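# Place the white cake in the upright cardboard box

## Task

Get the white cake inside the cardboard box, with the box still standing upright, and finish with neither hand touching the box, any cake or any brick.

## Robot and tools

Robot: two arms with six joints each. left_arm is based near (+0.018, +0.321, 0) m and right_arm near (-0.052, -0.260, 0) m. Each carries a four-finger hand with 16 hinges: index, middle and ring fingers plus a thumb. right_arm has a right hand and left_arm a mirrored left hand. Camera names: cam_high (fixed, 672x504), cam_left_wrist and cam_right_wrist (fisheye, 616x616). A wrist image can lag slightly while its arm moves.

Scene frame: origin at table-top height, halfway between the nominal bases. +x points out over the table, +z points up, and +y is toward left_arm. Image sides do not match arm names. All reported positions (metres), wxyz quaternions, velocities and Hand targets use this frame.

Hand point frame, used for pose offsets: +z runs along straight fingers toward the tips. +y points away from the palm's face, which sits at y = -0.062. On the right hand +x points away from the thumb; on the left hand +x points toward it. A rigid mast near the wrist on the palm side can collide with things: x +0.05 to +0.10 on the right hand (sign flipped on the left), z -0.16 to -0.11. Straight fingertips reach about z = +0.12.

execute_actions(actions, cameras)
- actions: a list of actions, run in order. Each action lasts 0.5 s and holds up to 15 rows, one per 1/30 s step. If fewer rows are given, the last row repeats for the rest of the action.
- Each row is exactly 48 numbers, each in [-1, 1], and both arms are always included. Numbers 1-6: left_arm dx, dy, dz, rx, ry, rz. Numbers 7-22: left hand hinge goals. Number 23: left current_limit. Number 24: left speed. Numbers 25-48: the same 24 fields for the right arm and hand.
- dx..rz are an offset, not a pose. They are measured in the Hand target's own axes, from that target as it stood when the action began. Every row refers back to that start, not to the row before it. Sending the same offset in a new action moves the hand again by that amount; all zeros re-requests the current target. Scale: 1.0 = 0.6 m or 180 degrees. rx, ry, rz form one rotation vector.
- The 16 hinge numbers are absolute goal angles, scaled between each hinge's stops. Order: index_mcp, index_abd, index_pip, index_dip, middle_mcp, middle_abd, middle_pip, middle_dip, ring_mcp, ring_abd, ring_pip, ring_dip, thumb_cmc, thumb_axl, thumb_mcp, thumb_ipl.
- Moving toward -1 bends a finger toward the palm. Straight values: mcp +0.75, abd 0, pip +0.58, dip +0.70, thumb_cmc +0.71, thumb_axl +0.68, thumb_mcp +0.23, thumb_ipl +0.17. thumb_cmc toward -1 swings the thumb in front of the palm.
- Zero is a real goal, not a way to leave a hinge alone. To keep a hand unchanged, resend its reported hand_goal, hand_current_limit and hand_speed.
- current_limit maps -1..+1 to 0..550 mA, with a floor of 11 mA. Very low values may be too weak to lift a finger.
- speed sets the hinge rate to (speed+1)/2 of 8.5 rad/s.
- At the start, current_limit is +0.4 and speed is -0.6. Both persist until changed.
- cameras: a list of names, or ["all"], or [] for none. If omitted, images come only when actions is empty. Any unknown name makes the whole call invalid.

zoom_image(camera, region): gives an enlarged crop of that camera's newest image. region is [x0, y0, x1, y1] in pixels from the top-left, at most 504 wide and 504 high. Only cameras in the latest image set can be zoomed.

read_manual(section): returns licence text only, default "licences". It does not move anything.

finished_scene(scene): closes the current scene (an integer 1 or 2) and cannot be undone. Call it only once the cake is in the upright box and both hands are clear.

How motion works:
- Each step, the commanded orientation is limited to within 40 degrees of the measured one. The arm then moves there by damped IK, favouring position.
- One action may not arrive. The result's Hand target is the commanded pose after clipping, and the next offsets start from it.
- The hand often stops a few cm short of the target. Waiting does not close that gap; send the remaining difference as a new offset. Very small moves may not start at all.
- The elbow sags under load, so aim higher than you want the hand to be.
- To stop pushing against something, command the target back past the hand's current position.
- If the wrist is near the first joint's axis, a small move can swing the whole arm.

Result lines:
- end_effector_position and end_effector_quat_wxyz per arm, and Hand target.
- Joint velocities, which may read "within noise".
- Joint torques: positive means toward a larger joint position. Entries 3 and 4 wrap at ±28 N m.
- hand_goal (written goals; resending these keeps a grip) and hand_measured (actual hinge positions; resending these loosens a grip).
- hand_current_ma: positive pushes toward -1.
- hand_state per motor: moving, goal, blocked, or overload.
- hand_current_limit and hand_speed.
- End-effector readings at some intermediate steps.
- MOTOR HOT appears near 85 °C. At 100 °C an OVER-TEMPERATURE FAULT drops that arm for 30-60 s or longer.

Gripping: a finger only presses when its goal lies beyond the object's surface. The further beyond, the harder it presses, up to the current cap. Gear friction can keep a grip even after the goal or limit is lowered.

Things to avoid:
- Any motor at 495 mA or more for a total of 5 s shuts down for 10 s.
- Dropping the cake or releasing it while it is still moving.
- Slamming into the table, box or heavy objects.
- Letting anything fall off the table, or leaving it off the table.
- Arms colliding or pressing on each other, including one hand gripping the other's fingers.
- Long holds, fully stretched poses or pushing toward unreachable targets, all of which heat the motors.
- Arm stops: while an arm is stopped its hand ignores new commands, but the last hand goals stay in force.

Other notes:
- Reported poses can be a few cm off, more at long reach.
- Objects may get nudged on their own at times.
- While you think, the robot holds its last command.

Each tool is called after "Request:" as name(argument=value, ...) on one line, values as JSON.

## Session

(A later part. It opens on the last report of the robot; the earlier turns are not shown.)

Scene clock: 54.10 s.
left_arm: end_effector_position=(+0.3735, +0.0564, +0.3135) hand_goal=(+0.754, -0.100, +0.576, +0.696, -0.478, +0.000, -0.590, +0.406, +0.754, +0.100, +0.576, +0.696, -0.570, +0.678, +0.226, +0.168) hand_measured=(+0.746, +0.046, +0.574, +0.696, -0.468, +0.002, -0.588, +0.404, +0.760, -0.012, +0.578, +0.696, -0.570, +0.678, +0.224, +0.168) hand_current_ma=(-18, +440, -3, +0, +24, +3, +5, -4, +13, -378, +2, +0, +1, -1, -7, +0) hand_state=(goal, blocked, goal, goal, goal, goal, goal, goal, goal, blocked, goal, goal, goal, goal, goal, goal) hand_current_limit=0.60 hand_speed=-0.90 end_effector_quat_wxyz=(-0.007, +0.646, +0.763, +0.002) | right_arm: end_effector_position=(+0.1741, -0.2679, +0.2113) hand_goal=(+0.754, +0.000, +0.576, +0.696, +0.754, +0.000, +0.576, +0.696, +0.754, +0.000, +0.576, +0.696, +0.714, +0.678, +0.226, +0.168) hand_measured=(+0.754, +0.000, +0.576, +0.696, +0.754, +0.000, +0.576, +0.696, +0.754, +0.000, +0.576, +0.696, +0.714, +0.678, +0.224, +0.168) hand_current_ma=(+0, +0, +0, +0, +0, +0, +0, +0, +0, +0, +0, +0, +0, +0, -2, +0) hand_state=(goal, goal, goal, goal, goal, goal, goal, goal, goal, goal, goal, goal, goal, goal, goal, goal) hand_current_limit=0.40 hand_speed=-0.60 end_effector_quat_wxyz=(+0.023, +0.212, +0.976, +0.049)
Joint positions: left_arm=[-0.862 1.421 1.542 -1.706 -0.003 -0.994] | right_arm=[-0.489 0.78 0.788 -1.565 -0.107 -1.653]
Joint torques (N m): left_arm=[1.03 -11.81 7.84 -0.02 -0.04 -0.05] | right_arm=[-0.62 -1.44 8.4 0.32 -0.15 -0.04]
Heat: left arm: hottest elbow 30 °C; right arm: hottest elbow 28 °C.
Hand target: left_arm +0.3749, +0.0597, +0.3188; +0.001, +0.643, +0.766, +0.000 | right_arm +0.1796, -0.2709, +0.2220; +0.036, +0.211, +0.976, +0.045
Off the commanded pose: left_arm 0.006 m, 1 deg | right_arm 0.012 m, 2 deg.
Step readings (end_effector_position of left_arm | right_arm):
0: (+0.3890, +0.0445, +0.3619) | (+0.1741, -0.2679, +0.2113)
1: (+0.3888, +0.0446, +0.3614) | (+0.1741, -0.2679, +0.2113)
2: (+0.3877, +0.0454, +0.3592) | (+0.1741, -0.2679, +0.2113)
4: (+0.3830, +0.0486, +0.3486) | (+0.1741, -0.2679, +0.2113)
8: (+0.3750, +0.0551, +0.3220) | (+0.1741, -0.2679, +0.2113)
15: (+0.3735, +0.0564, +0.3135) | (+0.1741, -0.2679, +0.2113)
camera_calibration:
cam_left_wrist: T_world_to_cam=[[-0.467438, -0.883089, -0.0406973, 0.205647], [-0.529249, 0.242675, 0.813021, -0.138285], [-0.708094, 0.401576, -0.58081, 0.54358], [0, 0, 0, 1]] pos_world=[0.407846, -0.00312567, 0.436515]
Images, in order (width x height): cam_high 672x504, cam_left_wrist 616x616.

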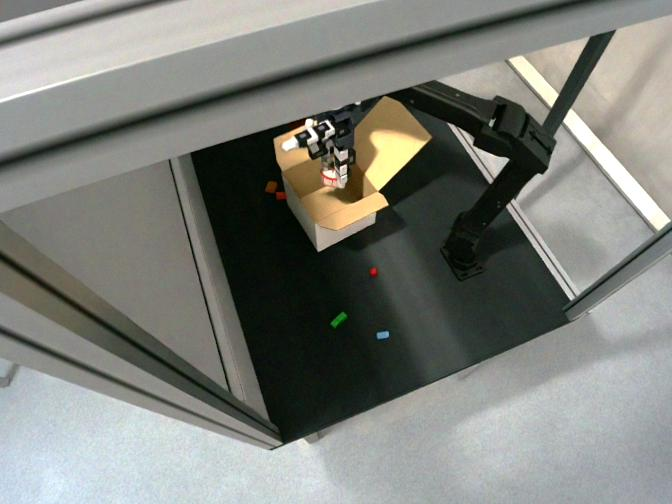

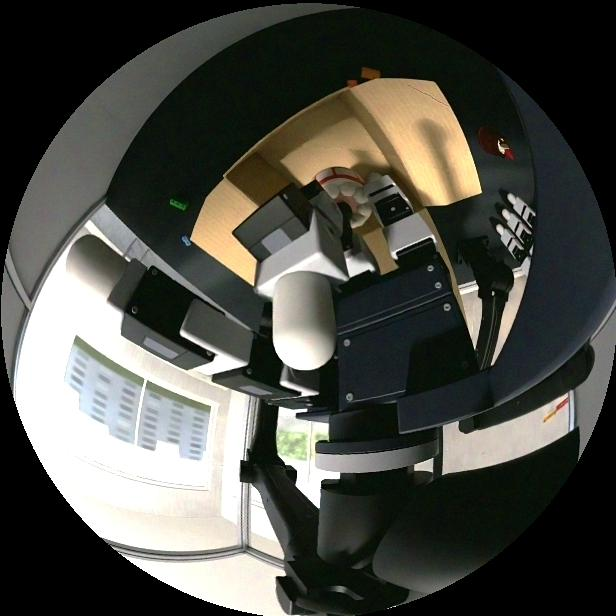

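Request:
execute_actions(actions=[[[-0.0118,0.0098,0.075,0,0,0,0.754,-0.1,0.576,0.696,-0.479,0,-0.591,0.406,0.754,0.1,0.576,0.696,-0.571,0.678,0.226,0.168,0.6,-0.9,0,0,0,0,0,0,0.754,0,0.576,0.696,0.754,0,0.576,0.696,0.754,0,0.576,0.696,0.714,0.678,0.226,0.168,0.4,-0.6]],[[0,0,0.075,0,0,0,0.754,-0.1,0.576,0.696,-0.479,0,-0.591,0.406,0.754,0.1,0.576,0.696,-0.571,0.678,0.226,0.168,0.6,-0.9,0,0,0,0,0,0,0.754,0,0.576,0.696,0.754,0,0.576,0.696,0.754,0,0.576,0.696,0.714,0.678,0.226,0.168,0.4,-0.6]]], cameras=["cam_high","cam_left_wrist"])

Request:
zoom_image(camera="cam_high", region=[270, 110, 400, 240])

Request:
zoom_image(camera="cam_left_wrist", region=[180, 60, 440, 280])

Scene clock: 58.77 s.
left_arm: end_effector_position=(+0.3763, +0.0530, +0.2235) hand_goal=(+0.754, -0.100, +0.576, +0.696, -0.478, +0.000, -0.590, +0.406, +0.754, +0.100, +0.576, +0.696, -0.570, +0.678, +0.226, +0.168) hand_measured=(+0.746, +0.046, +0.574, +0.696, -0.468, +0.002, -0.588, +0.404, +0.760, -0.012, +0.578, +0.696, -0.570, +0.678, +0.224, +0.168) hand_current_ma=(-18, +440, -3, +0, +24, +3, +5, -4, +13, -378, +2, +0, +1, -1, -7, +0) hand_state=(goal, blocked, goal, goal, goal, goal, goal, goal, goal, blocked, goal, goal, goal, goal, goal, goal) hand_current_limit=0.60 hand_speed=-0.90 end_effector_quat_wxyz=(-0.013, +0.646, +0.763, +0.002) | right_arm: end_effector_position=(+0.1741, -0.2679, +0.2113) hand_goal=(+0.754, +0.000, +0.576, +0.696, +0.754, +0.000, +0.576, +0.696, +0.754, +0.000, +0.576, +0.696, +0.714, +0.678, +0.226, +0.168) hand_measured=(+0.754, +0.000, +0.576, +0.696, +0.754, +0.000, +0.576, +0.696, +0.754, +0.000, +0.576, +0.696, +0.714, +0.678, +0.224, +0.168) hand_current_ma=(+0, +0, +0, +0, +0, +0, +0, +0, +0, +0, +0, +0, +0, +0, -2, +0) hand_state=(goal, goal, goal, goal, goal, goal, goal, goal, goal, goal, goal, goal, goal, goal, goal, goal) hand_current_limit=0.40 hand_speed=-0.60 end_effector_quat_wxyz=(+0.023, +0.212, +0.976, +0.049)
Joint positions: left_arm=[-0.862 1.439 1.325 -1.483 -0.002 -0.994] | right_arm=[-0.489 0.78 0.788 -1.565 -0.107 -1.653]
Joint torques (N m): left_arm=[1.14 -12.1 7.79 0.46 -0.09 -0.03] | right_arm=[-0.32 -1.67 8.24 0.25 -0.14 -0.09]
Heat: left arm: hottest elbow 30 °C; right arm: hottest elbow 29 °C.
Hand target: left_arm +0.3819, +0.0536, +0.2288; +0.001, +0.643, +0.766, +0.000 | right_arm +0.1796, -0.2709, +0.2220; +0.036, +0.211, +0.976, +0.045
Off the commanded pose: left_arm 0.008 m, 2 deg | right_arm 0.012 m, 2 deg.
Step readings (end_effector_position of left_arm | right_arm):
0: (+0.3735, +0.0564, +0.3135) | (+0.1741, -0.2679, +0.2113)
1: (+0.3734, +0.0565, +0.3132) | (+0.1741, -0.2679, +0.2113)
2: (+0.3736, +0.0562, +0.3113) | (+0.1741, -0.2679, +0.2113)
4: (+0.3744, +0.0554, +0.3022) | (+0.1741, -0.2679, +0.2113)
8: (+0.3739, +0.0558, +0.2777) | (+0.1741, -0.2679, +0.2113)
15: (+0.3765, +0.0529, +0.2683) | (+0.1741, -0.2679, +0.2113)
16: (+0.3767, +0.0527, +0.2681) | (+0.1741, -0.2679, +0.2113)
17: (+0.3774, +0.0520, +0.2656) | (+0.1741, -0.2679, +0.2113)
19: (+0.3781, +0.0511, +0.2563) | (+0.1741, -0.2679, +0.2113)
23: (+0.3746, +0.0549, +0.2310) | (+0.1741, -0.2679, +0.2113)
30: (+0.3760, +0.0534, +0.2234) | (+0.1741, -0.2679, +0.2113)
camera_calibration:
cam_left_wrist: T_world_to_cam=[[-0.467801, -0.882762, -0.0435181, 0.201017], [-0.521956, 0.236194, 0.819619, -0.0666573], [-0.713249, 0.406133, -0.571254, 0.494214], [0, 0, 0, 1]] pos_world=[0.411742, -0.00752176, 0.345703]
Images, in order (width x height): cam_high 672x504, cam_left_wrist 616x616.

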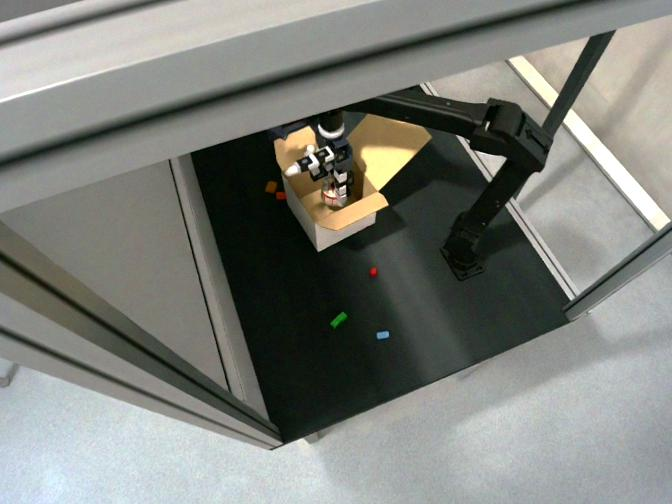

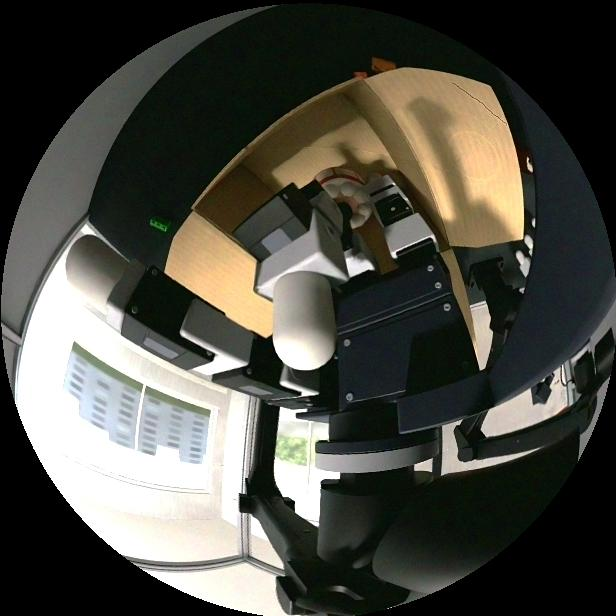

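Scaled by 3.877 from the camera's 672x504 image, which has a finer 960x720 frame.

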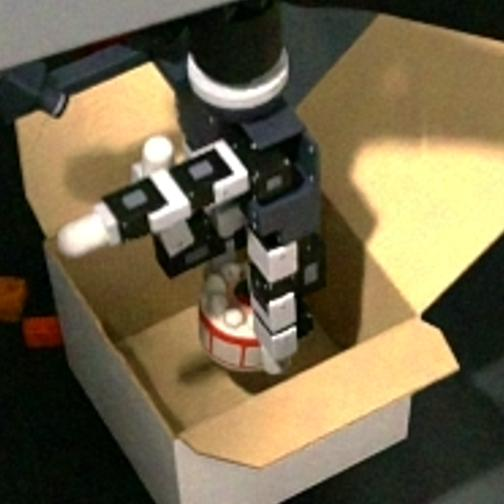

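Scaled by 1.938 from the camera's 616x616 image, which has a finer 880x880 frame.

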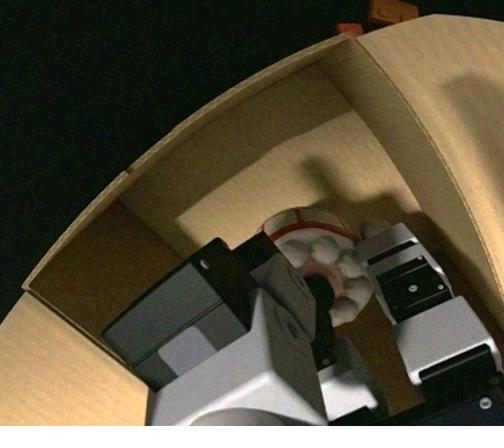

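Request:
execute_actions(actions=[[[0.0123,0.0258,0.05,0,0,0,0.754,-0.1,0.576,0.696,-0.479,0,-0.591,0.406,0.754,0.1,0.576,0.696,-0.571,0.678,0.226,0.168,0.6,-0.9,0,0,0,0,0,0,0.754,0,0.576,0.696,0.754,0,0.576,0.696,0.754,0,0.576,0.696,0.714,0.678,0.226,0.168,0.4,-0.6]],[[0,0,0.035,0,0,0,0.754,-0.1,0.576,0.696,-0.479,0,-0.591,0.406,0.754,0.1,0.576,0.696,-0.571,0.678,0.226,0.168,0.6,-0.9,0,0,0,0,0,0,0.754,0,0.576,0.696,0.754,0,0.576,0.696,0.754,0,0.576,0.696,0.714,0.678,0.226,0.168,0.4,-0.6]]], cameras=["cam_high","cam_left_wrist"])

Request:
zoom_image(camera="cam_high", region=[270, 110, 400, 240])

Request:
zoom_image(camera="cam_left_wrist", region=[180, 60, 440, 280])

Scene clock: 61.90 s.
left_arm: end_effector_position=(+0.3904, +0.0642, +0.1761) hand_goal=(+0.754, -0.100, +0.576, +0.696, -0.478, +0.000, -0.590, +0.406, +0.754, +0.100, +0.576, +0.696, -0.570, +0.678, +0.226, +0.168) hand_measured=(+0.746, +0.046, +0.574, +0.696, -0.468, +0.002, -0.588, +0.404, +0.760, -0.012, +0.578, +0.696, -0.570, +0.678, +0.224, +0.168) hand_current_ma=(-18, +440, -3, +0, +24, +3, +5, -4, +13, -378, +2, +0, +1, -1, -7, +0) hand_state=(goal, blocked, goal, goal, goal, goal, goal, goal, goal, blocked, goal, goal, goal, goal, goal, goal) hand_current_limit=0.60 hand_speed=-0.90 end_effector_quat_wxyz=(-0.008, +0.643, +0.766, +0.002) | right_arm: end_effector_position=(+0.1741, -0.2679, +0.2113) hand_goal=(+0.754, +0.000, +0.576, +0.696, +0.754, +0.000, +0.576, +0.696, +0.754, +0.000, +0.576, +0.696, +0.714, +0.678, +0.226, +0.168) hand_measured=(+0.754, +0.000, +0.576, +0.696, +0.754, +0.000, +0.576, +0.696, +0.754, +0.000, +0.576, +0.696, +0.714, +0.678, +0.224, +0.168) hand_current_ma=(+0, +0, +0, +0, +0, +0, +0, +0, +0, +0, +0, +0, +0, +0, -2, +0) hand_state=(goal, goal, goal, goal, goal, goal, goal, goal, goal, goal, goal, goal, goal, goal, goal, goal) hand_current_limit=0.40 hand_speed=-0.60 end_effector_quat_wxyz=(+0.023, +0.212, +0.976, +0.049)
Joint positions: left_arm=[-0.82 1.462 1.223 -1.349 -0.002 -0.961] | right_arm=[-0.489 0.78 0.788 -1.565 -0.107 -1.653]
Joint torques (N m): left_arm=[0.97 -11.11 7.5 0.5 -0.08 0.03] | right_arm=[-0.91 -1.49 8.38 0.31 -0.19 -0.04]
Heat: left arm: hottest elbow 30 °C; right arm: hottest elbow 29 °C.
Hand target: left_arm +0.3959, +0.0635, +0.1778; +0.001, +0.643, +0.766, +0.000 | right_arm +0.1796, -0.2709, +0.2220; +0.036, +0.211, +0.976, +0.045
Off the commanded pose: left_arm 0.006 m, 1 deg | right_arm 0.012 m, 2 deg.
Step readings (end_effector_position of left_arm | right_arm):
0: (+0.3763, +0.0530, +0.2235) | (+0.1741, -0.2679, +0.2113)
1: (+0.3765, +0.0531, +0.2233) | (+0.1741, -0.2679, +0.2113)
2: (+0.3772, +0.0528, +0.2223) | (+0.1741, -0.2679, +0.2113)
4: (+0.3805, +0.0534, +0.2166) | (+0.1741, -0.2679, +0.2113)
8: (+0.3853, +0.0628, +0.2026) | (+0.1741, -0.2679, +0.2113)
15: (+0.3899, +0.0649, +0.1965) | (+0.1741, -0.2679, +0.2113)
16: (+0.3901, +0.0647, +0.1966) | (+0.1741, -0.2679, +0.2113)
17: (+0.3905, +0.0643, +0.1956) | (+0.1741, -0.2679, +0.2113)
19: (+0.3914, +0.0633, +0.1915) | (+0.1741, -0.2679, +0.2113)
23: (+0.3898, +0.0648, +0.1813) | (+0.1741, -0.2679, +0.2113)
30: (+0.3902, +0.0644, +0.1761) | (+0.1741, -0.2679, +0.2113)
camera_calibration:
cam_left_wrist: T_world_to_cam=[[-0.459149, -0.887456, -0.0400544, 0.211791], [-0.52871, 0.236753, 0.815116, -0.0197851], [-0.713896, 0.395437, -0.577912, 0.474815], [0, 0, 0, 1]] pos_world=[0.425752, 0.00488009, 0.299012]
Images, in order (width x height): cam_high 672x504, cam_left_wrist 616x616.

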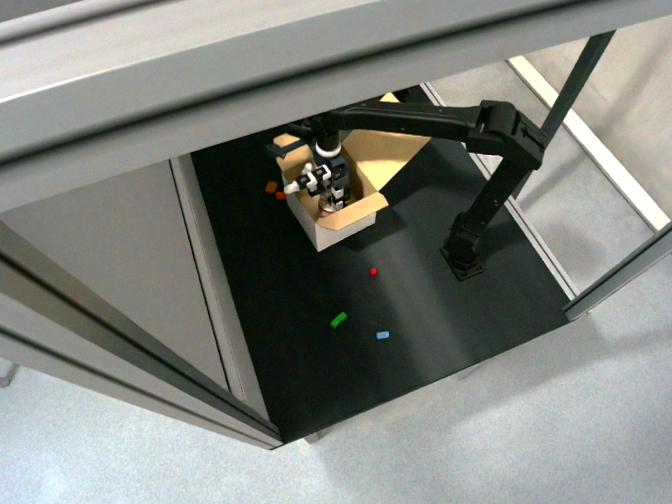

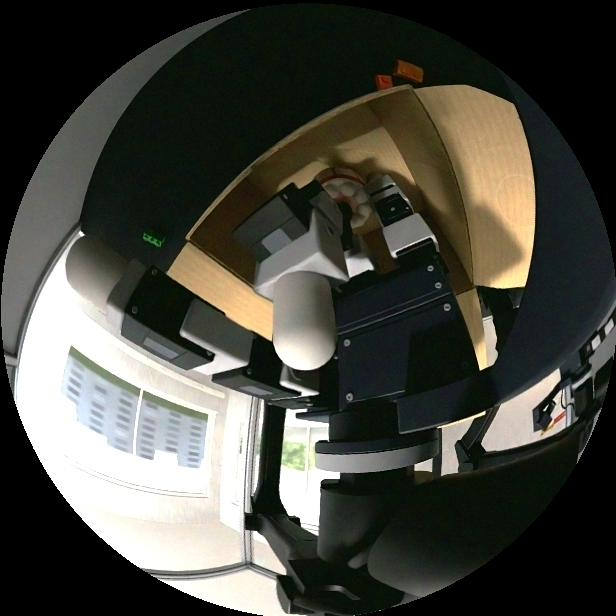

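Scaled by 3.877 from the camera's 672x504 image, which has a finer 960x720 frame.

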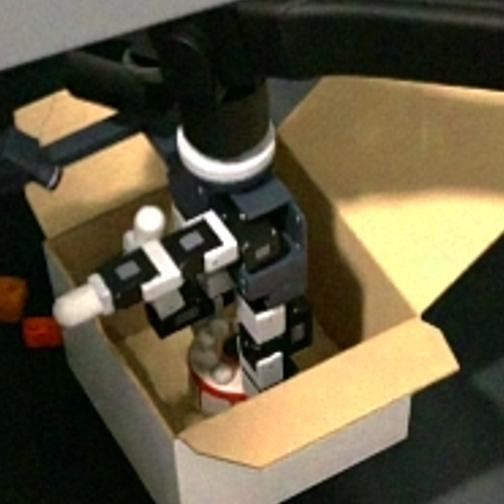

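Scaled by 1.938 from the camera's 616x616 image, which has a finer 880x880 frame.

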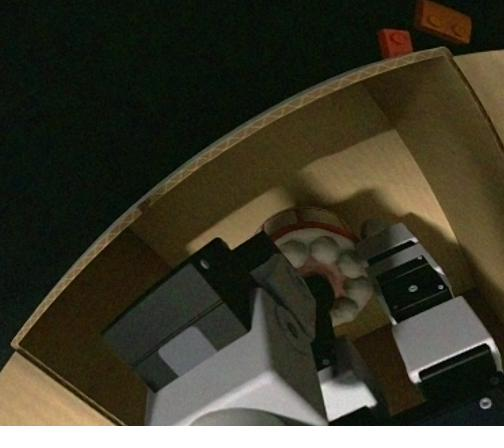

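Request:
execute_actions(actions=[[[0,0,0.013,0,0,0,0.754,-0.1,0.576,0.696,-0.479,0,-0.591,0.406,0.754,0.1,0.576,0.696,-0.571,0.678,0.226,0.168,0.6,-0.9,0,0,0,0,0,0,0.754,0,0.576,0.696,0.754,0,0.576,0.696,0.754,0,0.576,0.696,0.714,0.678,0.226,0.168,0.4,-0.6]],[[0,0,0.009,0,0,0,0.754,-0.1,0.576,0.696,-0.479,0,-0.591,0.406,0.754,0.1,0.576,0.696,-0.571,0.678,0.226,0.168,0.6,-0.9,0,0,0,0,0,0,0.754,0,0.576,0.696,0.754,0,0.576,0.696,0.754,0,0.576,0.696,0.714,0.678,0.226,0.168,0.4,-0.6]]])

Request:
execute_actions(actions=[[[0,0,0.008,0,0,0,0.754,-0.1,0.576,0.696,-0.479,0,-0.591,0.406,0.754,0.1,0.576,0.696,-0.571,0.678,0.226,0.168,0.6,-0.9,0,0,0,0,0,0,0.754,0,0.576,0.696,0.754,0,0.576,0.696,0.754,0,0.576,0.696,0.714,0.678,0.226,0.168,0.4,-0.6]]], cameras=["cam_high","cam_left_wrist"])

Request:
zoom_image(camera="cam_left_wrist", region=[180, 60, 440, 280])

Scene clock: 63.70 s.
left_arm: end_effector_position=(+0.3906, +0.0640, +0.1649) hand_goal=(+0.754, -0.100, +0.576, +0.696, -0.478, +0.000, -0.590, +0.406, +0.754, +0.100, +0.576, +0.696, -0.570, +0.678, +0.226, +0.168) hand_measured=(+0.746, +0.046, +0.574, +0.696, -0.468, +0.002, -0.588, +0.404, +0.760, -0.012, +0.578, +0.696, -0.570, +0.678, +0.224, +0.168) hand_current_ma=(-18, +440, -3, +0, +24, +3, +5, -4, +13, -378, +2, +0, +1, -1, -7, +0) hand_state=(goal, blocked, goal, goal, goal, goal, goal, goal, goal, blocked, goal, goal, goal, goal, goal, goal) hand_current_limit=0.60 hand_speed=-0.90 end_effector_quat_wxyz=(-0.006, +0.643, +0.766, +0.001) | right_arm: end_effector_position=(+0.1741, -0.2679, +0.2113) hand_goal=(+0.754, +0.000, +0.576, +0.696, +0.754, +0.000, +0.576, +0.696, +0.754, +0.000, +0.576, +0.696, +0.714, +0.678, +0.226, +0.168) hand_measured=(+0.754, +0.000, +0.576, +0.696, +0.754, +0.000, +0.576, +0.696, +0.754, +0.000, +0.576, +0.696, +0.714, +0.678, +0.224, +0.168) hand_current_ma=(+0, +0, +0, +0, +0, +0, +0, +0, +0, +0, +0, +0, +0, +0, -2, +0) hand_state=(goal, goal, goal, goal, goal, goal, goal, goal, goal, goal, goal, goal, goal, goal, goal, goal) hand_current_limit=0.40 hand_speed=-0.60 end_effector_quat_wxyz=(+0.023, +0.212, +0.976, +0.049)
Joint positions: left_arm=[-0.82 1.467 1.198 -1.314 -0.002 -0.96] | right_arm=[-0.489 0.78 0.788 -1.565 -0.107 -1.653]
Joint torques (N m): left_arm=[1.03 -11.05 7.34 0.51 -0.08 0.04] | right_arm=[-1.38 -1.38 8.42 0.32 -0.15 -0.03]
Heat: left arm: hottest elbow 30 °C; right arm: hottest elbow 29 °C.
Hand target: left_arm +0.3959, +0.0635, +0.1647; +0.001, +0.643, +0.766, +0.000 | right_arm +0.1796, -0.2709, +0.2220; +0.036, +0.211, +0.976, +0.045
Off the commanded pose: left_arm 0.005 m, 1 deg | right_arm 0.012 m, 2 deg.
Step readings (end_effector_position of left_arm | right_arm):
0: (+0.3904, +0.0642, +0.1761) | (+0.1741, -0.2679, +0.2113)
1: (+0.3904, +0.0642, +0.1761) | (+0.1741, -0.2679, +0.2113)
2: (+0.3906, +0.0641, +0.1758) | (+0.1741, -0.2679, +0.2113)
4: (+0.3911, +0.0635, +0.1748) | (+0.1741, -0.2679, +0.2113)
8: (+0.3906, +0.0640, +0.1719) | (+0.1741, -0.2679, +0.2113)
15: (+0.3906, +0.0640, +0.1705) | (+0.1741, -0.2679, +0.2113)
16: (+0.3907, +0.0640, +0.1706) | (+0.1741, -0.2679, +0.2113)
17: (+0.3907, +0.0639, +0.1703) | (+0.1741, -0.2679, +0.2113)
19: (+0.3911, +0.0636, +0.1695) | (+0.1741, -0.2679, +0.2113)
23: (+0.3907, +0.0640, +0.1666) | (+0.1741, -0.2679, +0.2113)
30: (+0.3906, +0.0640, +0.1649) | (+0.1741, -0.2679, +0.2113)

Scene clock: 64.40 s.
left_arm: end_effector_position=(+0.3907, +0.0639, +0.1604) hand_goal=(+0.754, -0.100, +0.576, +0.696, -0.478, +0.000, -0.590, +0.406, +0.754, +0.100, +0.576, +0.696, -0.570, +0.678, +0.226, +0.168) hand_measured=(+0.746, +0.046, +0.574, +0.696, -0.468, +0.002, -0.588, +0.404, +0.760, -0.012, +0.578, +0.696, -0.570, +0.678, +0.224, +0.168) hand_current_ma=(-18, +440, -3, +0, +24, +3, +5, -4, +13, -378, +2, +0, +1, -1, -7, +0) hand_state=(goal, blocked, goal, goal, goal, goal, goal, goal, goal, blocked, goal, goal, goal, goal, goal, goal) hand_current_limit=0.60 hand_speed=-0.90 end_effector_quat_wxyz=(-0.006, +0.643, +0.766, +0.001) | right_arm: end_effector_position=(+0.1741, -0.2679, +0.2113) hand_goal=(+0.754, +0.000, +0.576, +0.696, +0.754, +0.000, +0.576, +0.696, +0.754, +0.000, +0.576, +0.696, +0.714, +0.678, +0.226, +0.168) hand_measured=(+0.754, +0.000, +0.576, +0.696, +0.754, +0.000, +0.576, +0.696, +0.754, +0.000, +0.576, +0.696, +0.714, +0.678, +0.224, +0.168) hand_current_ma=(+0, +0, +0, +0, +0, +0, +0, +0, +0, +0, +0, +0, +0, +0, -2, +0) hand_state=(goal, goal, goal, goal, goal, goal, goal, goal, goal, goal, goal, goal, goal, goal, goal, goal) hand_current_limit=0.40 hand_speed=-0.60 end_effector_quat_wxyz=(+0.023, +0.212, +0.976, +0.049)
Joint positions: left_arm=[-0.82 1.47 1.189 -1.301 -0.002 -0.96] | right_arm=[-0.489 0.78 0.788 -1.565 -0.107 -1.653]
Joint torques (N m): left_arm=[1.03 -10.99 7.31 0.51 -0.08 0.03] | right_arm=[-0.09 -1.2 8.5 0.34 -0.17 -0.04]
Heat: left arm: hottest elbow 29 °C; right arm: hottest elbow 29 °C.
Hand target: left_arm +0.3959, +0.0635, +0.1599; +0.001, +0.643, +0.766, +0.000 | right_arm +0.1796, -0.2709, +0.2220; +0.036, +0.211, +0.976, +0.045
Off the commanded pose: left_arm 0.005 m, 1 deg | right_arm 0.012 m, 2 deg.
Step readings (end_effector_position of left_arm | right_arm):
0: (+0.3906, +0.0640, +0.1649) | (+0.1741, -0.2679, +0.2113)
1: (+0.3907, +0.0639, +0.1649) | (+0.1741, -0.2679, +0.2113)
2: (+0.3908, +0.0639, +0.1648) | (+0.1741, -0.2679, +0.2113)
4: (+0.3911, +0.0636, +0.1640) | (+0.1741, -0.2679, +0.2113)
8: (+0.3907, +0.0640, +0.1617) | (+0.1741, -0.2679, +0.2113)
15: (+0.3906, +0.0640, +0.1604) | (+0.1741, -0.2679, +0.2113)
camera_calibration:
cam_left_wrist: T_world_to_cam=[[-0.459329, -0.887435, -0.0384221, 0.210873], [-0.531685, 0.24003, 0.812217, -0.00531698], [-0.711567, 0.393503, -0.582089, 0.465902], [0, 0, 0, 1]] pos_world=[0.425554, 0.00507805, 0.283617]
Images, in order (width x height): cam_high 672x504, cam_left_wrist 616x616.

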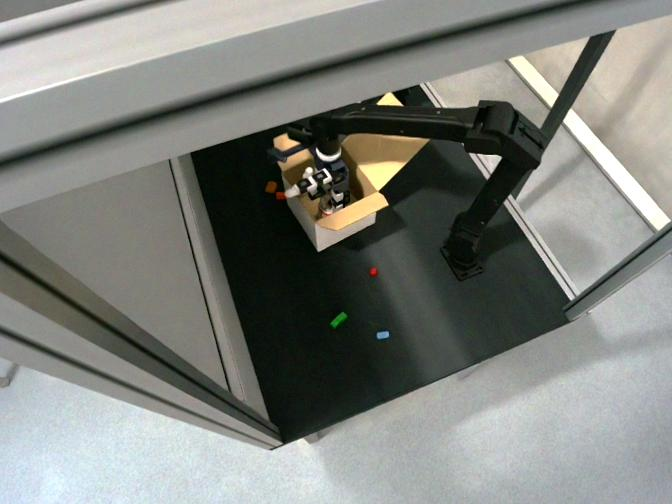

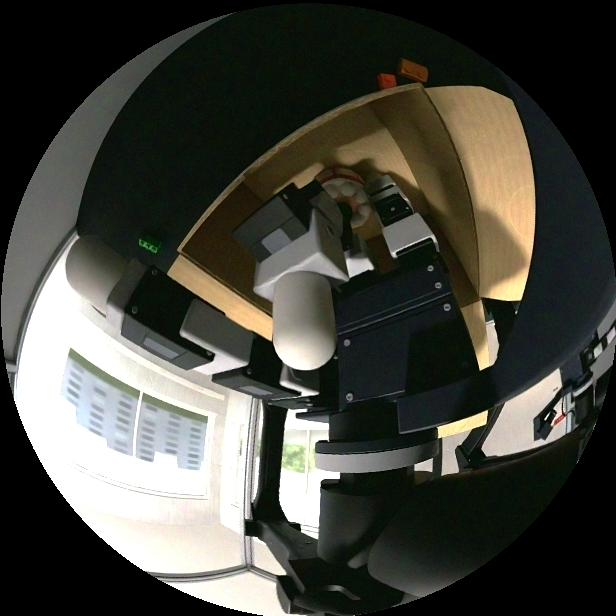

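Scaled by 1.938 from the camera's 616x616 image, which has a finer 880x880 frame.

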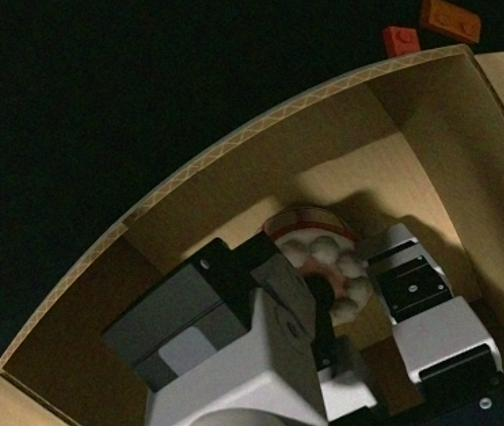

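Request:
execute_actions(actions=[[[0,0,0.008,0,0,0,0.754,-0.1,0.576,0.696,-0.479,0,-0.591,0.406,0.754,0.1,0.576,0.696,-0.571,0.678,0.226,0.168,0.6,-0.9,0,0,0,0,0,0,0.754,0,0.576,0.696,0.754,0,0.576,0.696,0.754,0,0.576,0.696,0.714,0.678,0.226,0.168,0.4,-0.6]]])

Request:
execute_actions(actions=[[[0,0,0.008,0,0,0,0.754,-0.1,0.576,0.696,-0.479,0,-0.591,0.406,0.754,0.1,0.576,0.696,-0.571,0.678,0.226,0.168,0.6,-0.9,0,0,0,0,0,0,0.754,0,0.576,0.696,0.754,0,0.576,0.696,0.754,0,0.576,0.696,0.714,0.678,0.226,0.168,0.4,-0.6]]], cameras=["cam_left_wrist"])

Request:
zoom_image(camera="cam_left_wrist", region=[290, 130, 430, 250])

Scene clock: 65.60 s.
left_arm: end_effector_position=(+0.3907, +0.0640, +0.1555) hand_goal=(+0.754, -0.100, +0.576, +0.696, -0.478, +0.000, -0.590, +0.406, +0.754, +0.100, +0.576, +0.696, -0.570, +0.678, +0.226, +0.168) hand_measured=(+0.746, +0.046, +0.574, +0.696, -0.468, +0.002, -0.588, +0.404, +0.760, -0.012, +0.578, +0.696, -0.570, +0.678, +0.224, +0.168) hand_current_ma=(-18, +440, -3, +0, +24, +3, +5, -4, +13, -378, +2, +0, +1, -1, -7, +0) hand_state=(goal, blocked, goal, goal, goal, goal, goal, goal, goal, blocked, goal, goal, goal, goal, goal, goal) hand_current_limit=0.60 hand_speed=-0.90 end_effector_quat_wxyz=(-0.006, +0.643, +0.766, +0.001) | right_arm: end_effector_position=(+0.1741, -0.2679, +0.2113) hand_goal=(+0.754, +0.000, +0.576, +0.696, +0.754, +0.000, +0.576, +0.696, +0.754, +0.000, +0.576, +0.696, +0.714, +0.678, +0.226, +0.168) hand_measured=(+0.754, +0.000, +0.576, +0.696, +0.754, +0.000, +0.576, +0.696, +0.754, +0.000, +0.576, +0.696, +0.714, +0.678, +0.224, +0.168) hand_current_ma=(+0, +0, +0, +0, +0, +0, +0, +0, +0, +0, +0, +0, +0, +0, -2, +0) hand_state=(goal, goal, goal, goal, goal, goal, goal, goal, goal, goal, goal, goal, goal, goal, goal, goal) hand_current_limit=0.40 hand_speed=-0.60 end_effector_quat_wxyz=(+0.023, +0.212, +0.976, +0.049)
Joint positions: left_arm=[-0.82 1.474 1.18 -1.289 -0.002 -0.96] | right_arm=[-0.489 0.78 0.788 -1.565 -0.107 -1.653]
Joint torques (N m): left_arm=[0.97 -11.05 7.28 0.51 -0.08 0.03] | right_arm=[-0.44 -0.73 8.25 0.18 -0.16 -0.02]
Heat: left arm: hottest elbow 29 °C; right arm: hottest elbow 29 °C.
Hand target: left_arm +0.3959, +0.0635, +0.1551; +0.001, +0.643, +0.766, +0.000 | right_arm +0.1796, -0.2709, +0.2220; +0.036, +0.211, +0.976, +0.045
Off the commanded pose: left_arm 0.005 m, 1 deg | right_arm 0.012 m, 2 deg.
Step readings (end_effector_position of left_arm | right_arm):
0: (+0.3907, +0.0639, +0.1604) | (+0.1741, -0.2679, +0.2113)
1: (+0.3907, +0.0639, +0.1604) | (+0.1741, -0.2679, +0.2113)
2: (+0.3908, +0.0639, +0.1602) | (+0.1741, -0.2679, +0.2113)
4: (+0.3910, +0.0636, +0.1595) | (+0.1741, -0.2679, +0.2113)
8: (+0.3907, +0.0639, +0.1569) | (+0.1741, -0.2679, +0.2113)
15: (+0.3907, +0.0640, +0.1555) | (+0.1741, -0.2679, +0.2113)

Scene clock: 66.30 s.
left_arm: end_effector_position=(+0.3913, +0.0633, +0.1531) hand_goal=(+0.754, -0.100, +0.576, +0.696, -0.478, +0.000, -0.590, +0.406, +0.754, +0.100, +0.576, +0.696, -0.570, +0.678, +0.226, +0.168) hand_measured=(+0.746, +0.046, +0.574, +0.696, -0.468, +0.002, -0.588, +0.404, +0.760, -0.012, +0.578, +0.696, -0.570, +0.678, +0.224, +0.168) hand_current_ma=(-19, +440, -3, +0, +24, +3, +5, -4, +13, -378, +2, +0, +1, -1, -7, +0) hand_state=(goal, blocked, goal, goal, goal, goal, goal, goal, goal, blocked, goal, goal, goal, goal, goal, goal) hand_current_limit=0.60 hand_speed=-0.90 end_effector_quat_wxyz=(-0.003, +0.643, +0.766, +0.001) | right_arm: end_effector_position=(+0.1741, -0.2679, +0.2113) hand_goal=(+0.754, +0.000, +0.576, +0.696, +0.754, +0.000, +0.576, +0.696, +0.754, +0.000, +0.576, +0.696, +0.714, +0.678, +0.226, +0.168) hand_measured=(+0.754, +0.000, +0.576, +0.696, +0.754, +0.000, +0.576, +0.696, +0.754, +0.000, +0.576, +0.696, +0.714, +0.678, +0.224, +0.168) hand_current_ma=(+0, +0, +0, +0, +0, +0, +0, +0, +0, +0, +0, +0, +0, +0, -2, +0) hand_state=(goal, goal, goal, goal, goal, goal, goal, goal, goal, goal, goal, goal, goal, goal, goal, goal) hand_current_limit=0.40 hand_speed=-0.60 end_effector_quat_wxyz=(+0.023, +0.212, +0.976, +0.049)
Joint positions: left_arm=[-0.82 1.474 1.173 -1.276 -0.002 -0.96] | right_arm=[-0.489 0.78 0.788 -1.565 -0.107 -1.653]
Joint torques (N m): left_arm=[1.03 -10.7 7.09 0.54 -0.08 0.03] | right_arm=[-0.32 -1.32 8.39 0.39 -0.17 -0.06]
Heat: left arm: hottest elbow 29 °C; right arm: hottest elbow 29 °C.
Hand target: left_arm +0.3959, +0.0635, +0.1503; +0.001, +0.643, +0.766, +0.000 | right_arm +0.1796, -0.2709, +0.2220; +0.036, +0.211, +0.976, +0.045
Off the commanded pose: left_arm 0.005 m, 0 deg | right_arm 0.012 m, 2 deg.
Step readings (end_effector_position of left_arm | right_arm):
0: (+0.3907, +0.0640, +0.1555) | (+0.1741, -0.2679, +0.2113)
1: (+0.3908, +0.0639, +0.1555) | (+0.1741, -0.2679, +0.2113)
2: (+0.3908, +0.0639, +0.1554) | (+0.1741, -0.2679, +0.2113)
4: (+0.3911, +0.0636, +0.1546) | (+0.1741, -0.2679, +0.2113)
8: (+0.3912, +0.0634, +0.1534) | (+0.1741, -0.2679, +0.2113)
15: (+0.3913, +0.0633, +0.1531) | (+0.1741, -0.2679, +0.2113)
camera_calibration:
cam_left_wrist: T_world_to_cam=[[-0.459154, -0.8876, -0.0366737, 0.210007], [-0.53501, 0.243332, 0.809045, 0.00263841], [-0.709184, 0.391097, -0.586602, 0.462248], [0, 0, 0, 1]] pos_world=[0.425656, 0.0049761, 0.276723]
Images, in order (width x height): cam_left_wrist 616x616.

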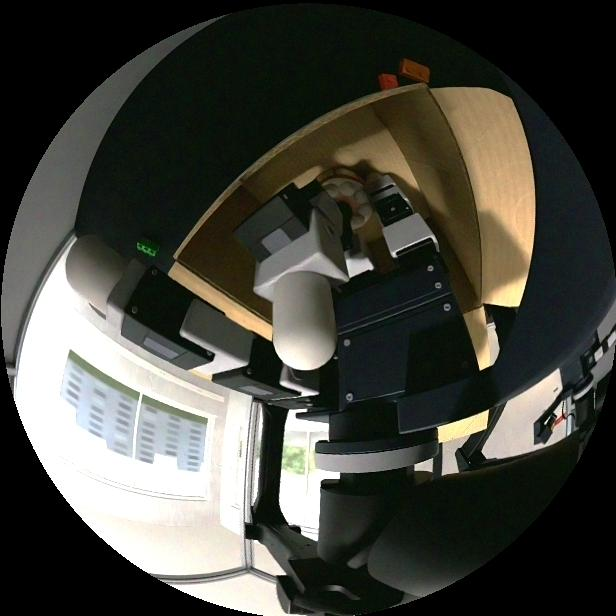

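Scaled by 3.600 from the camera's 616x616 image, which has a finer 880x880 frame.

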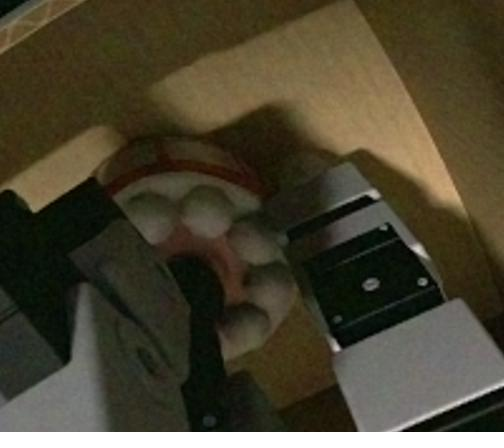

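Request:
execute_actions(actions=[[[0,0,0,0,0,0,0.754,0.14,0.576,0.696,-0.479,0,-0.591,0.406,0.754,-0.12,0.576,0.696,-0.571,0.678,0.226,0.168,0.4,-0.92,0,0,0,0,0,0,0.754,0,0.576,0.696,0.754,0,0.576,0.696,0.754,0,0.576,0.696,0.714,0.678,0.226,0.168,0.4,-0.6]],[[0,0,0,0,0,0,0.754,0.14,0.576,0.696,-0.479,0,-0.591,0.406,0.754,-0.12,0.576,0.696,-0.571,0.678,0.226,0.168,0.4,-0.92,0,0,0,0,0,0,0.754,0,0.576,0.696,0.754,0,0.576,0.696,0.754,0,0.576,0.696,0.714,0.678,0.226,0.168,0.4,-0.6]]], cameras=["cam_high","cam_left_wrist"])

Request:
zoom_image(camera="cam_left_wrist", region=[240, 90, 440, 250])

Request:
zoom_image(camera="cam_high", region=[270, 110, 400, 240])

Scene clock: 68.33 s.
left_arm: end_effector_position=(+0.3913, +0.0633, +0.1530) hand_goal=(+0.754, +0.140, +0.576, +0.696, -0.478, +0.000, -0.590, +0.406, +0.754, -0.120, +0.576, +0.696, -0.570, +0.678, +0.226, +0.168) hand_measured=(+0.748, +0.134, +0.574, +0.696, -0.468, +0.002, -0.588, +0.404, +0.756, -0.116, +0.578, +0.696, -0.570, +0.678, +0.224, +0.168) hand_current_ma=(-12, -9, -3, +0, +24, +3, +5, -4, +2, +6, +2, +0, +1, -1, -7, +0) hand_state=(goal, goal, goal, goal, goal, goal, goal, goal, goal, goal, goal, goal, goal, goal, goal, goal) hand_current_limit=0.40 hand_speed=-0.92 end_effector_quat_wxyz=(-0.003, +0.643, +0.766, +0.001) | right_arm: end_effector_position=(+0.1741, -0.2679, +0.2113) hand_goal=(+0.754, +0.000, +0.576, +0.696, +0.754, +0.000, +0.576, +0.696, +0.754, +0.000, +0.576, +0.696, +0.714, +0.678, +0.226, +0.168) hand_measured=(+0.754, +0.000, +0.576, +0.696, +0.754, +0.000, +0.576, +0.696, +0.754, +0.000, +0.576, +0.696, +0.714, +0.678, +0.224, +0.168) hand_current_ma=(+0, +0, +0, +0, +0, +0, +0, +0, +0, +0, +0, +0, +0, +0, -2, +0) hand_state=(goal, goal, goal, goal, goal, goal, goal, goal, goal, goal, goal, goal, goal, goal, goal, goal) hand_current_limit=0.40 hand_speed=-0.60 end_effector_quat_wxyz=(+0.023, +0.212, +0.976, +0.049)
Joint positions: left_arm=[-0.82 1.475 1.173 -1.276 -0.002 -0.96] | right_arm=[-0.489 0.78 0.788 -1.565 -0.107 -1.653]
Joint torques (N m): left_arm=[0.97 -10.7 7.08 0.53 -0.08 0.03] | right_arm=[-0.73 -1.08 8.46 0.28 -0.12 -0.05]
Heat: left arm: hottest elbow 29 °C; right arm: hottest elbow 29 °C.
Hand target: left_arm +0.3959, +0.0635, +0.1503; +0.001, +0.643, +0.766, +0.000 | right_arm +0.1796, -0.2709, +0.2220; +0.036, +0.211, +0.976, +0.045
Off the commanded pose: left_arm 0.005 m, 0 deg | right_arm 0.012 m, 2 deg.
Step readings (end_effector_position of left_arm | right_arm):
0: (+0.3913, +0.0633, +0.1531) | (+0.1741, -0.2679, +0.2113)
1: (+0.3913, +0.0633, +0.1531) | (+0.1741, -0.2679, +0.2113)
2: (+0.3913, +0.0633, +0.1531) | (+0.1741, -0.2679, +0.2113)
4: (+0.3913, +0.0633, +0.1531) | (+0.1741, -0.2679, +0.2113)
8: (+0.3913, +0.0633, +0.1531) | (+0.1741, -0.2679, +0.2113)
15: (+0.3913, +0.0633, +0.1530) | (+0.1741, -0.2679, +0.2113)
16: (+0.3913, +0.0633, +0.1530) | (+0.1741, -0.2679, +0.2113)
17: (+0.3913, +0.0633, +0.1530) | (+0.1741, -0.2679, +0.2113)
19: (+0.3913, +0.0633, +0.1530) | (+0.1741, -0.2679, +0.2113)
23: (+0.3913, +0.0633, +0.1530) | (+0.1741, -0.2679, +0.2113)
30: (+0.3913, +0.0633, +0.1530) | (+0.1741, -0.2679, +0.2113)
camera_calibration:
cam_left_wrist: T_world_to_cam=[[-0.459135, -0.887601, -0.0368658, 0.209956], [-0.534804, 0.243029, 0.809272, 0.00267552], [-0.709352, 0.391281, -0.586276, 0.46215], [0, 0, 0, 1]] pos_world=[0.425655, 0.00487628, 0.276522]
Images, in order (width x height): cam_high 672x504, cam_left_wrist 616x616.

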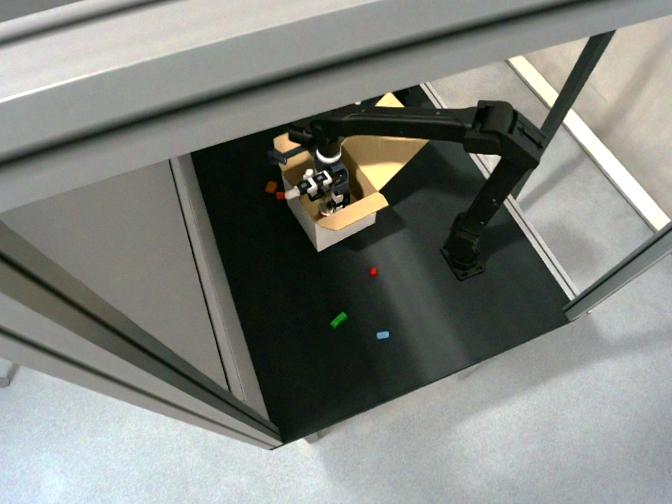

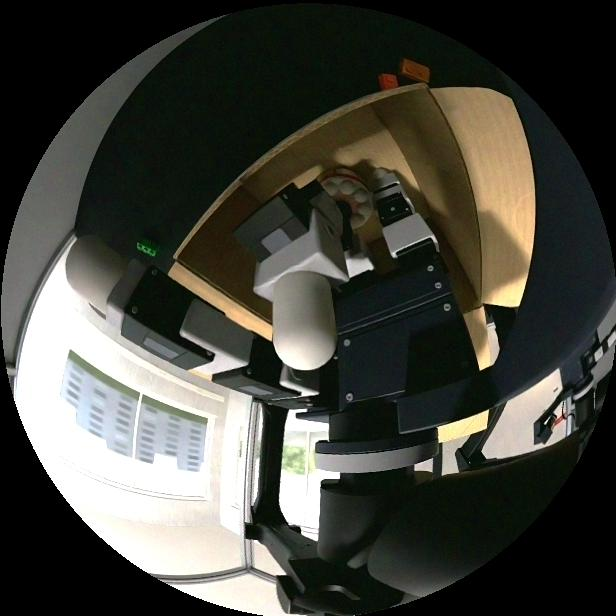

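Scaled by 2.520 from the camera's 616x616 image, which has a finer 880x880 frame.

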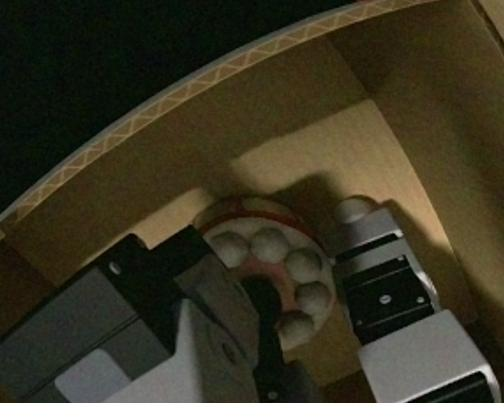

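Scaled by 3.877 from the camera's 672x504 image, which has a finer 960x720 frame.

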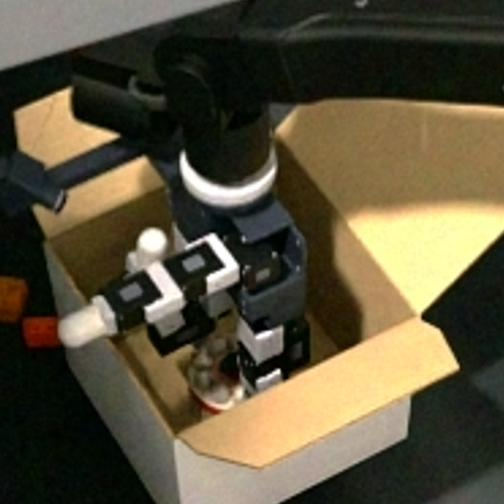

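Request:
execute_actions(actions=[[[0,0,-0.015,0,0,0,0.754,0.15,0.576,0.696,-0.479,0,-0.591,0.406,0.754,-0.22,0.576,0.696,-0.571,0.678,0.226,0.168,0.4,-0.9,0,0,0,0,0,0,0.754,0,0.576,0.696,0.754,0,0.576,0.696,0.754,0,0.576,0.696,0.714,0.678,0.226,0.168,0.4,-0.6]],[[0,0,-0.04,0,0,0,0.754,0.15,0.576,0.696,-0.479,0,-0.591,0.406,0.754,-0.22,0.576,0.696,-0.571,0.678,0.226,0.168,0.4,-0.9,0,0,0,0,0,0,0.754,0,0.576,0.696,0.754,0,0.576,0.696,0.754,0,0.576,0.696,0.714,0.678,0.226,0.168,0.4,-0.6]],[[0,0,-0.06,0,0,0,0.754,0.15,0.576,0.696,-0.479,0,-0.591,0.406,0.754,-0.22,0.576,0.696,-0.571,0.678,0.226,0.168,0.4,-0.9,0,0,0,0,0,0,0.754,0,0.576,0.696,0.754,0,0.576,0.696,0.754,0,0.576,0.696,0.714,0.678,0.226,0.168,0.4,-0.6]]], cameras=["cam_high","cam_left_wrist"])

Request:
zoom_image(camera="cam_high", region=[270, 110, 400, 240])

Scene clock: 71.03 s.
left_arm: end_effector_position=(+0.3841, +0.0705, +0.1982) hand_goal=(+0.754, +0.150, +0.576, +0.696, -0.478, +0.000, -0.590, +0.406, +0.754, -0.220, +0.576, +0.696, -0.570, +0.678, +0.226, +0.168) hand_measured=(+0.748, +0.146, +0.574, +0.696, -0.468, +0.002, -0.588, +0.404, +0.754, -0.222, +0.578, +0.696, -0.570, +0.678, +0.224, +0.168) hand_current_ma=(-11, -8, -3, +0, +24, +3, +5, -4, +0, -2, +2, +0, +1, -1, -7, +0) hand_state=(goal, goal, goal, goal, goal, goal, goal, goal, goal, goal, goal, goal, goal, goal, goal, goal) hand_current_limit=0.40 hand_speed=-0.90 end_effector_quat_wxyz=(-0.019, +0.643, +0.766, +0.003) | right_arm: end_effector_position=(+0.1741, -0.2679, +0.2113) hand_goal=(+0.754, +0.000, +0.576, +0.696, +0.754, +0.000, +0.576, +0.696, +0.754, +0.000, +0.576, +0.696, +0.714, +0.678, +0.226, +0.168) hand_measured=(+0.754, +0.000, +0.576, +0.696, +0.754, +0.000, +0.576, +0.696, +0.754, +0.000, +0.576, +0.696, +0.714, +0.678, +0.224, +0.168) hand_current_ma=(+0, +0, +0, +0, +0, +0, +0, +0, +0, +0, +0, +0, +0, +0, -2, +0) hand_state=(goal, goal, goal, goal, goal, goal, goal, goal, goal, goal, goal, goal, goal, goal, goal, goal) hand_current_limit=0.40 hand_speed=-0.60 end_effector_quat_wxyz=(+0.023, +0.212, +0.976, +0.049)
Joint positions: left_arm=[-0.82 1.44 1.261 -1.43 -0.002 -0.96] | right_arm=[-0.489 0.78 0.788 -1.565 -0.107 -1.653]
Joint torques (N m): left_arm=[0.97 -11.28 11.18 -0.64 -0.1 0.02] | right_arm=[-0.32 -1.03 8.49 0.31 -0.16 0.01]
Heat: left arm: hottest elbow 29 °C; right arm: hottest elbow 29 °C.
Hand target: left_arm +0.3959, +0.0636, +0.2194; +0.001, +0.643, +0.766, +0.000 | right_arm +0.1796, -0.2709, +0.2220; +0.036, +0.211, +0.976, +0.045
Off the commanded pose: left_arm 0.025 m, 2 deg | right_arm 0.012 m, 2 deg.
Step readings (end_effector_position of left_arm | right_arm):
0: (+0.3913, +0.0633, +0.1530) | (+0.1741, -0.2679, +0.2113)
1: (+0.3913, +0.0633, +0.1530) | (+0.1741, -0.2679, +0.2113)
2: (+0.3913, +0.0633, +0.1530) | (+0.1741, -0.2679, +0.2113)
4: (+0.3913, +0.0633, +0.1530) | (+0.1741, -0.2679, +0.2113)
8: (+0.3913, +0.0633, +0.1530) | (+0.1741, -0.2679, +0.2113)
15: (+0.3913, +0.0633, +0.1530) | (+0.1741, -0.2679, +0.2113)
16: (+0.3913, +0.0634, +0.1530) | (+0.1741, -0.2679, +0.2113)
17: (+0.3905, +0.0641, +0.1529) | (+0.1741, -0.2679, +0.2113)
19: (+0.3873, +0.0673, +0.1524) | (+0.1741, -0.2679, +0.2113)
23: (+0.3831, +0.0716, +0.1524) | (+0.1741, -0.2679, +0.2113)
30: (+0.3822, +0.0724, +0.1555) | (+0.1741, -0.2679, +0.2113)
31: (+0.3822, +0.0725, +0.1561) | (+0.1741, -0.2679, +0.2113)
32: (+0.3815, +0.0732, +0.1573) | (+0.1741, -0.2679, +0.2113)
34: (+0.3805, +0.0741, +0.1634) | (+0.1741, -0.2679, +0.2113)
38: (+0.3826, +0.0720, +0.1828) | (+0.1741, -0.2679, +0.2113)
45: (+0.3847, +0.0699, +0.1982) | (+0.1741, -0.2679, +0.2113)
camera_calibration:
cam_left_wrist: T_world_to_cam=[[-0.460486, -0.886433, -0.0467856, 0.217157], [-0.515742, 0.224277, 0.826868, -0.0490063], [-0.72247, 0.40489, -0.560447, 0.479633], [0, 0, 0, 1]] pos_world=[0.421244, 0.0092875, 0.31949]
Images, in order (width x height): cam_high 672x504, cam_left_wrist 616x616.

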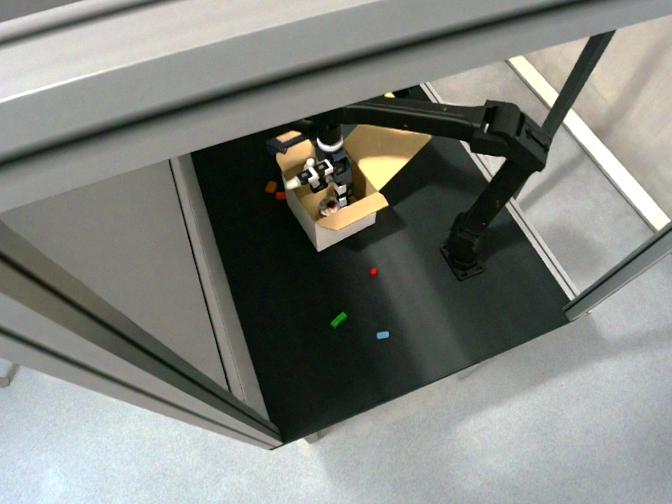

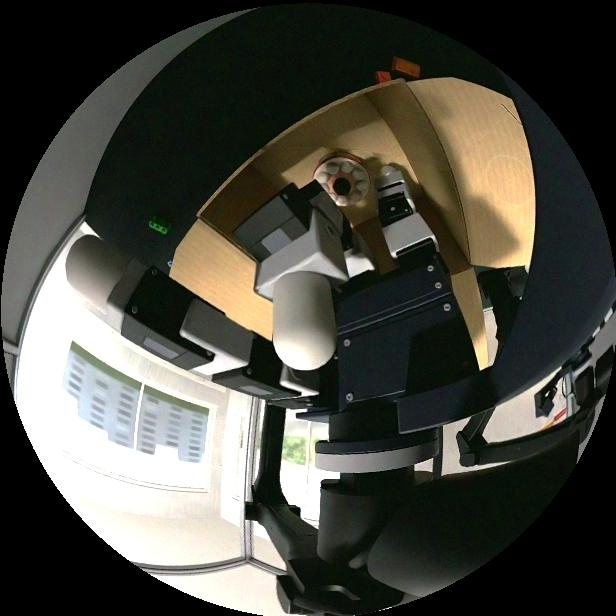

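Scaled by 3.877 from the camera's 672x504 image, which has a finer 960x720 frame.

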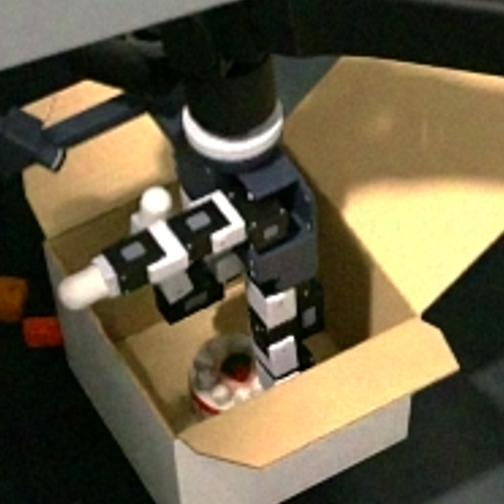

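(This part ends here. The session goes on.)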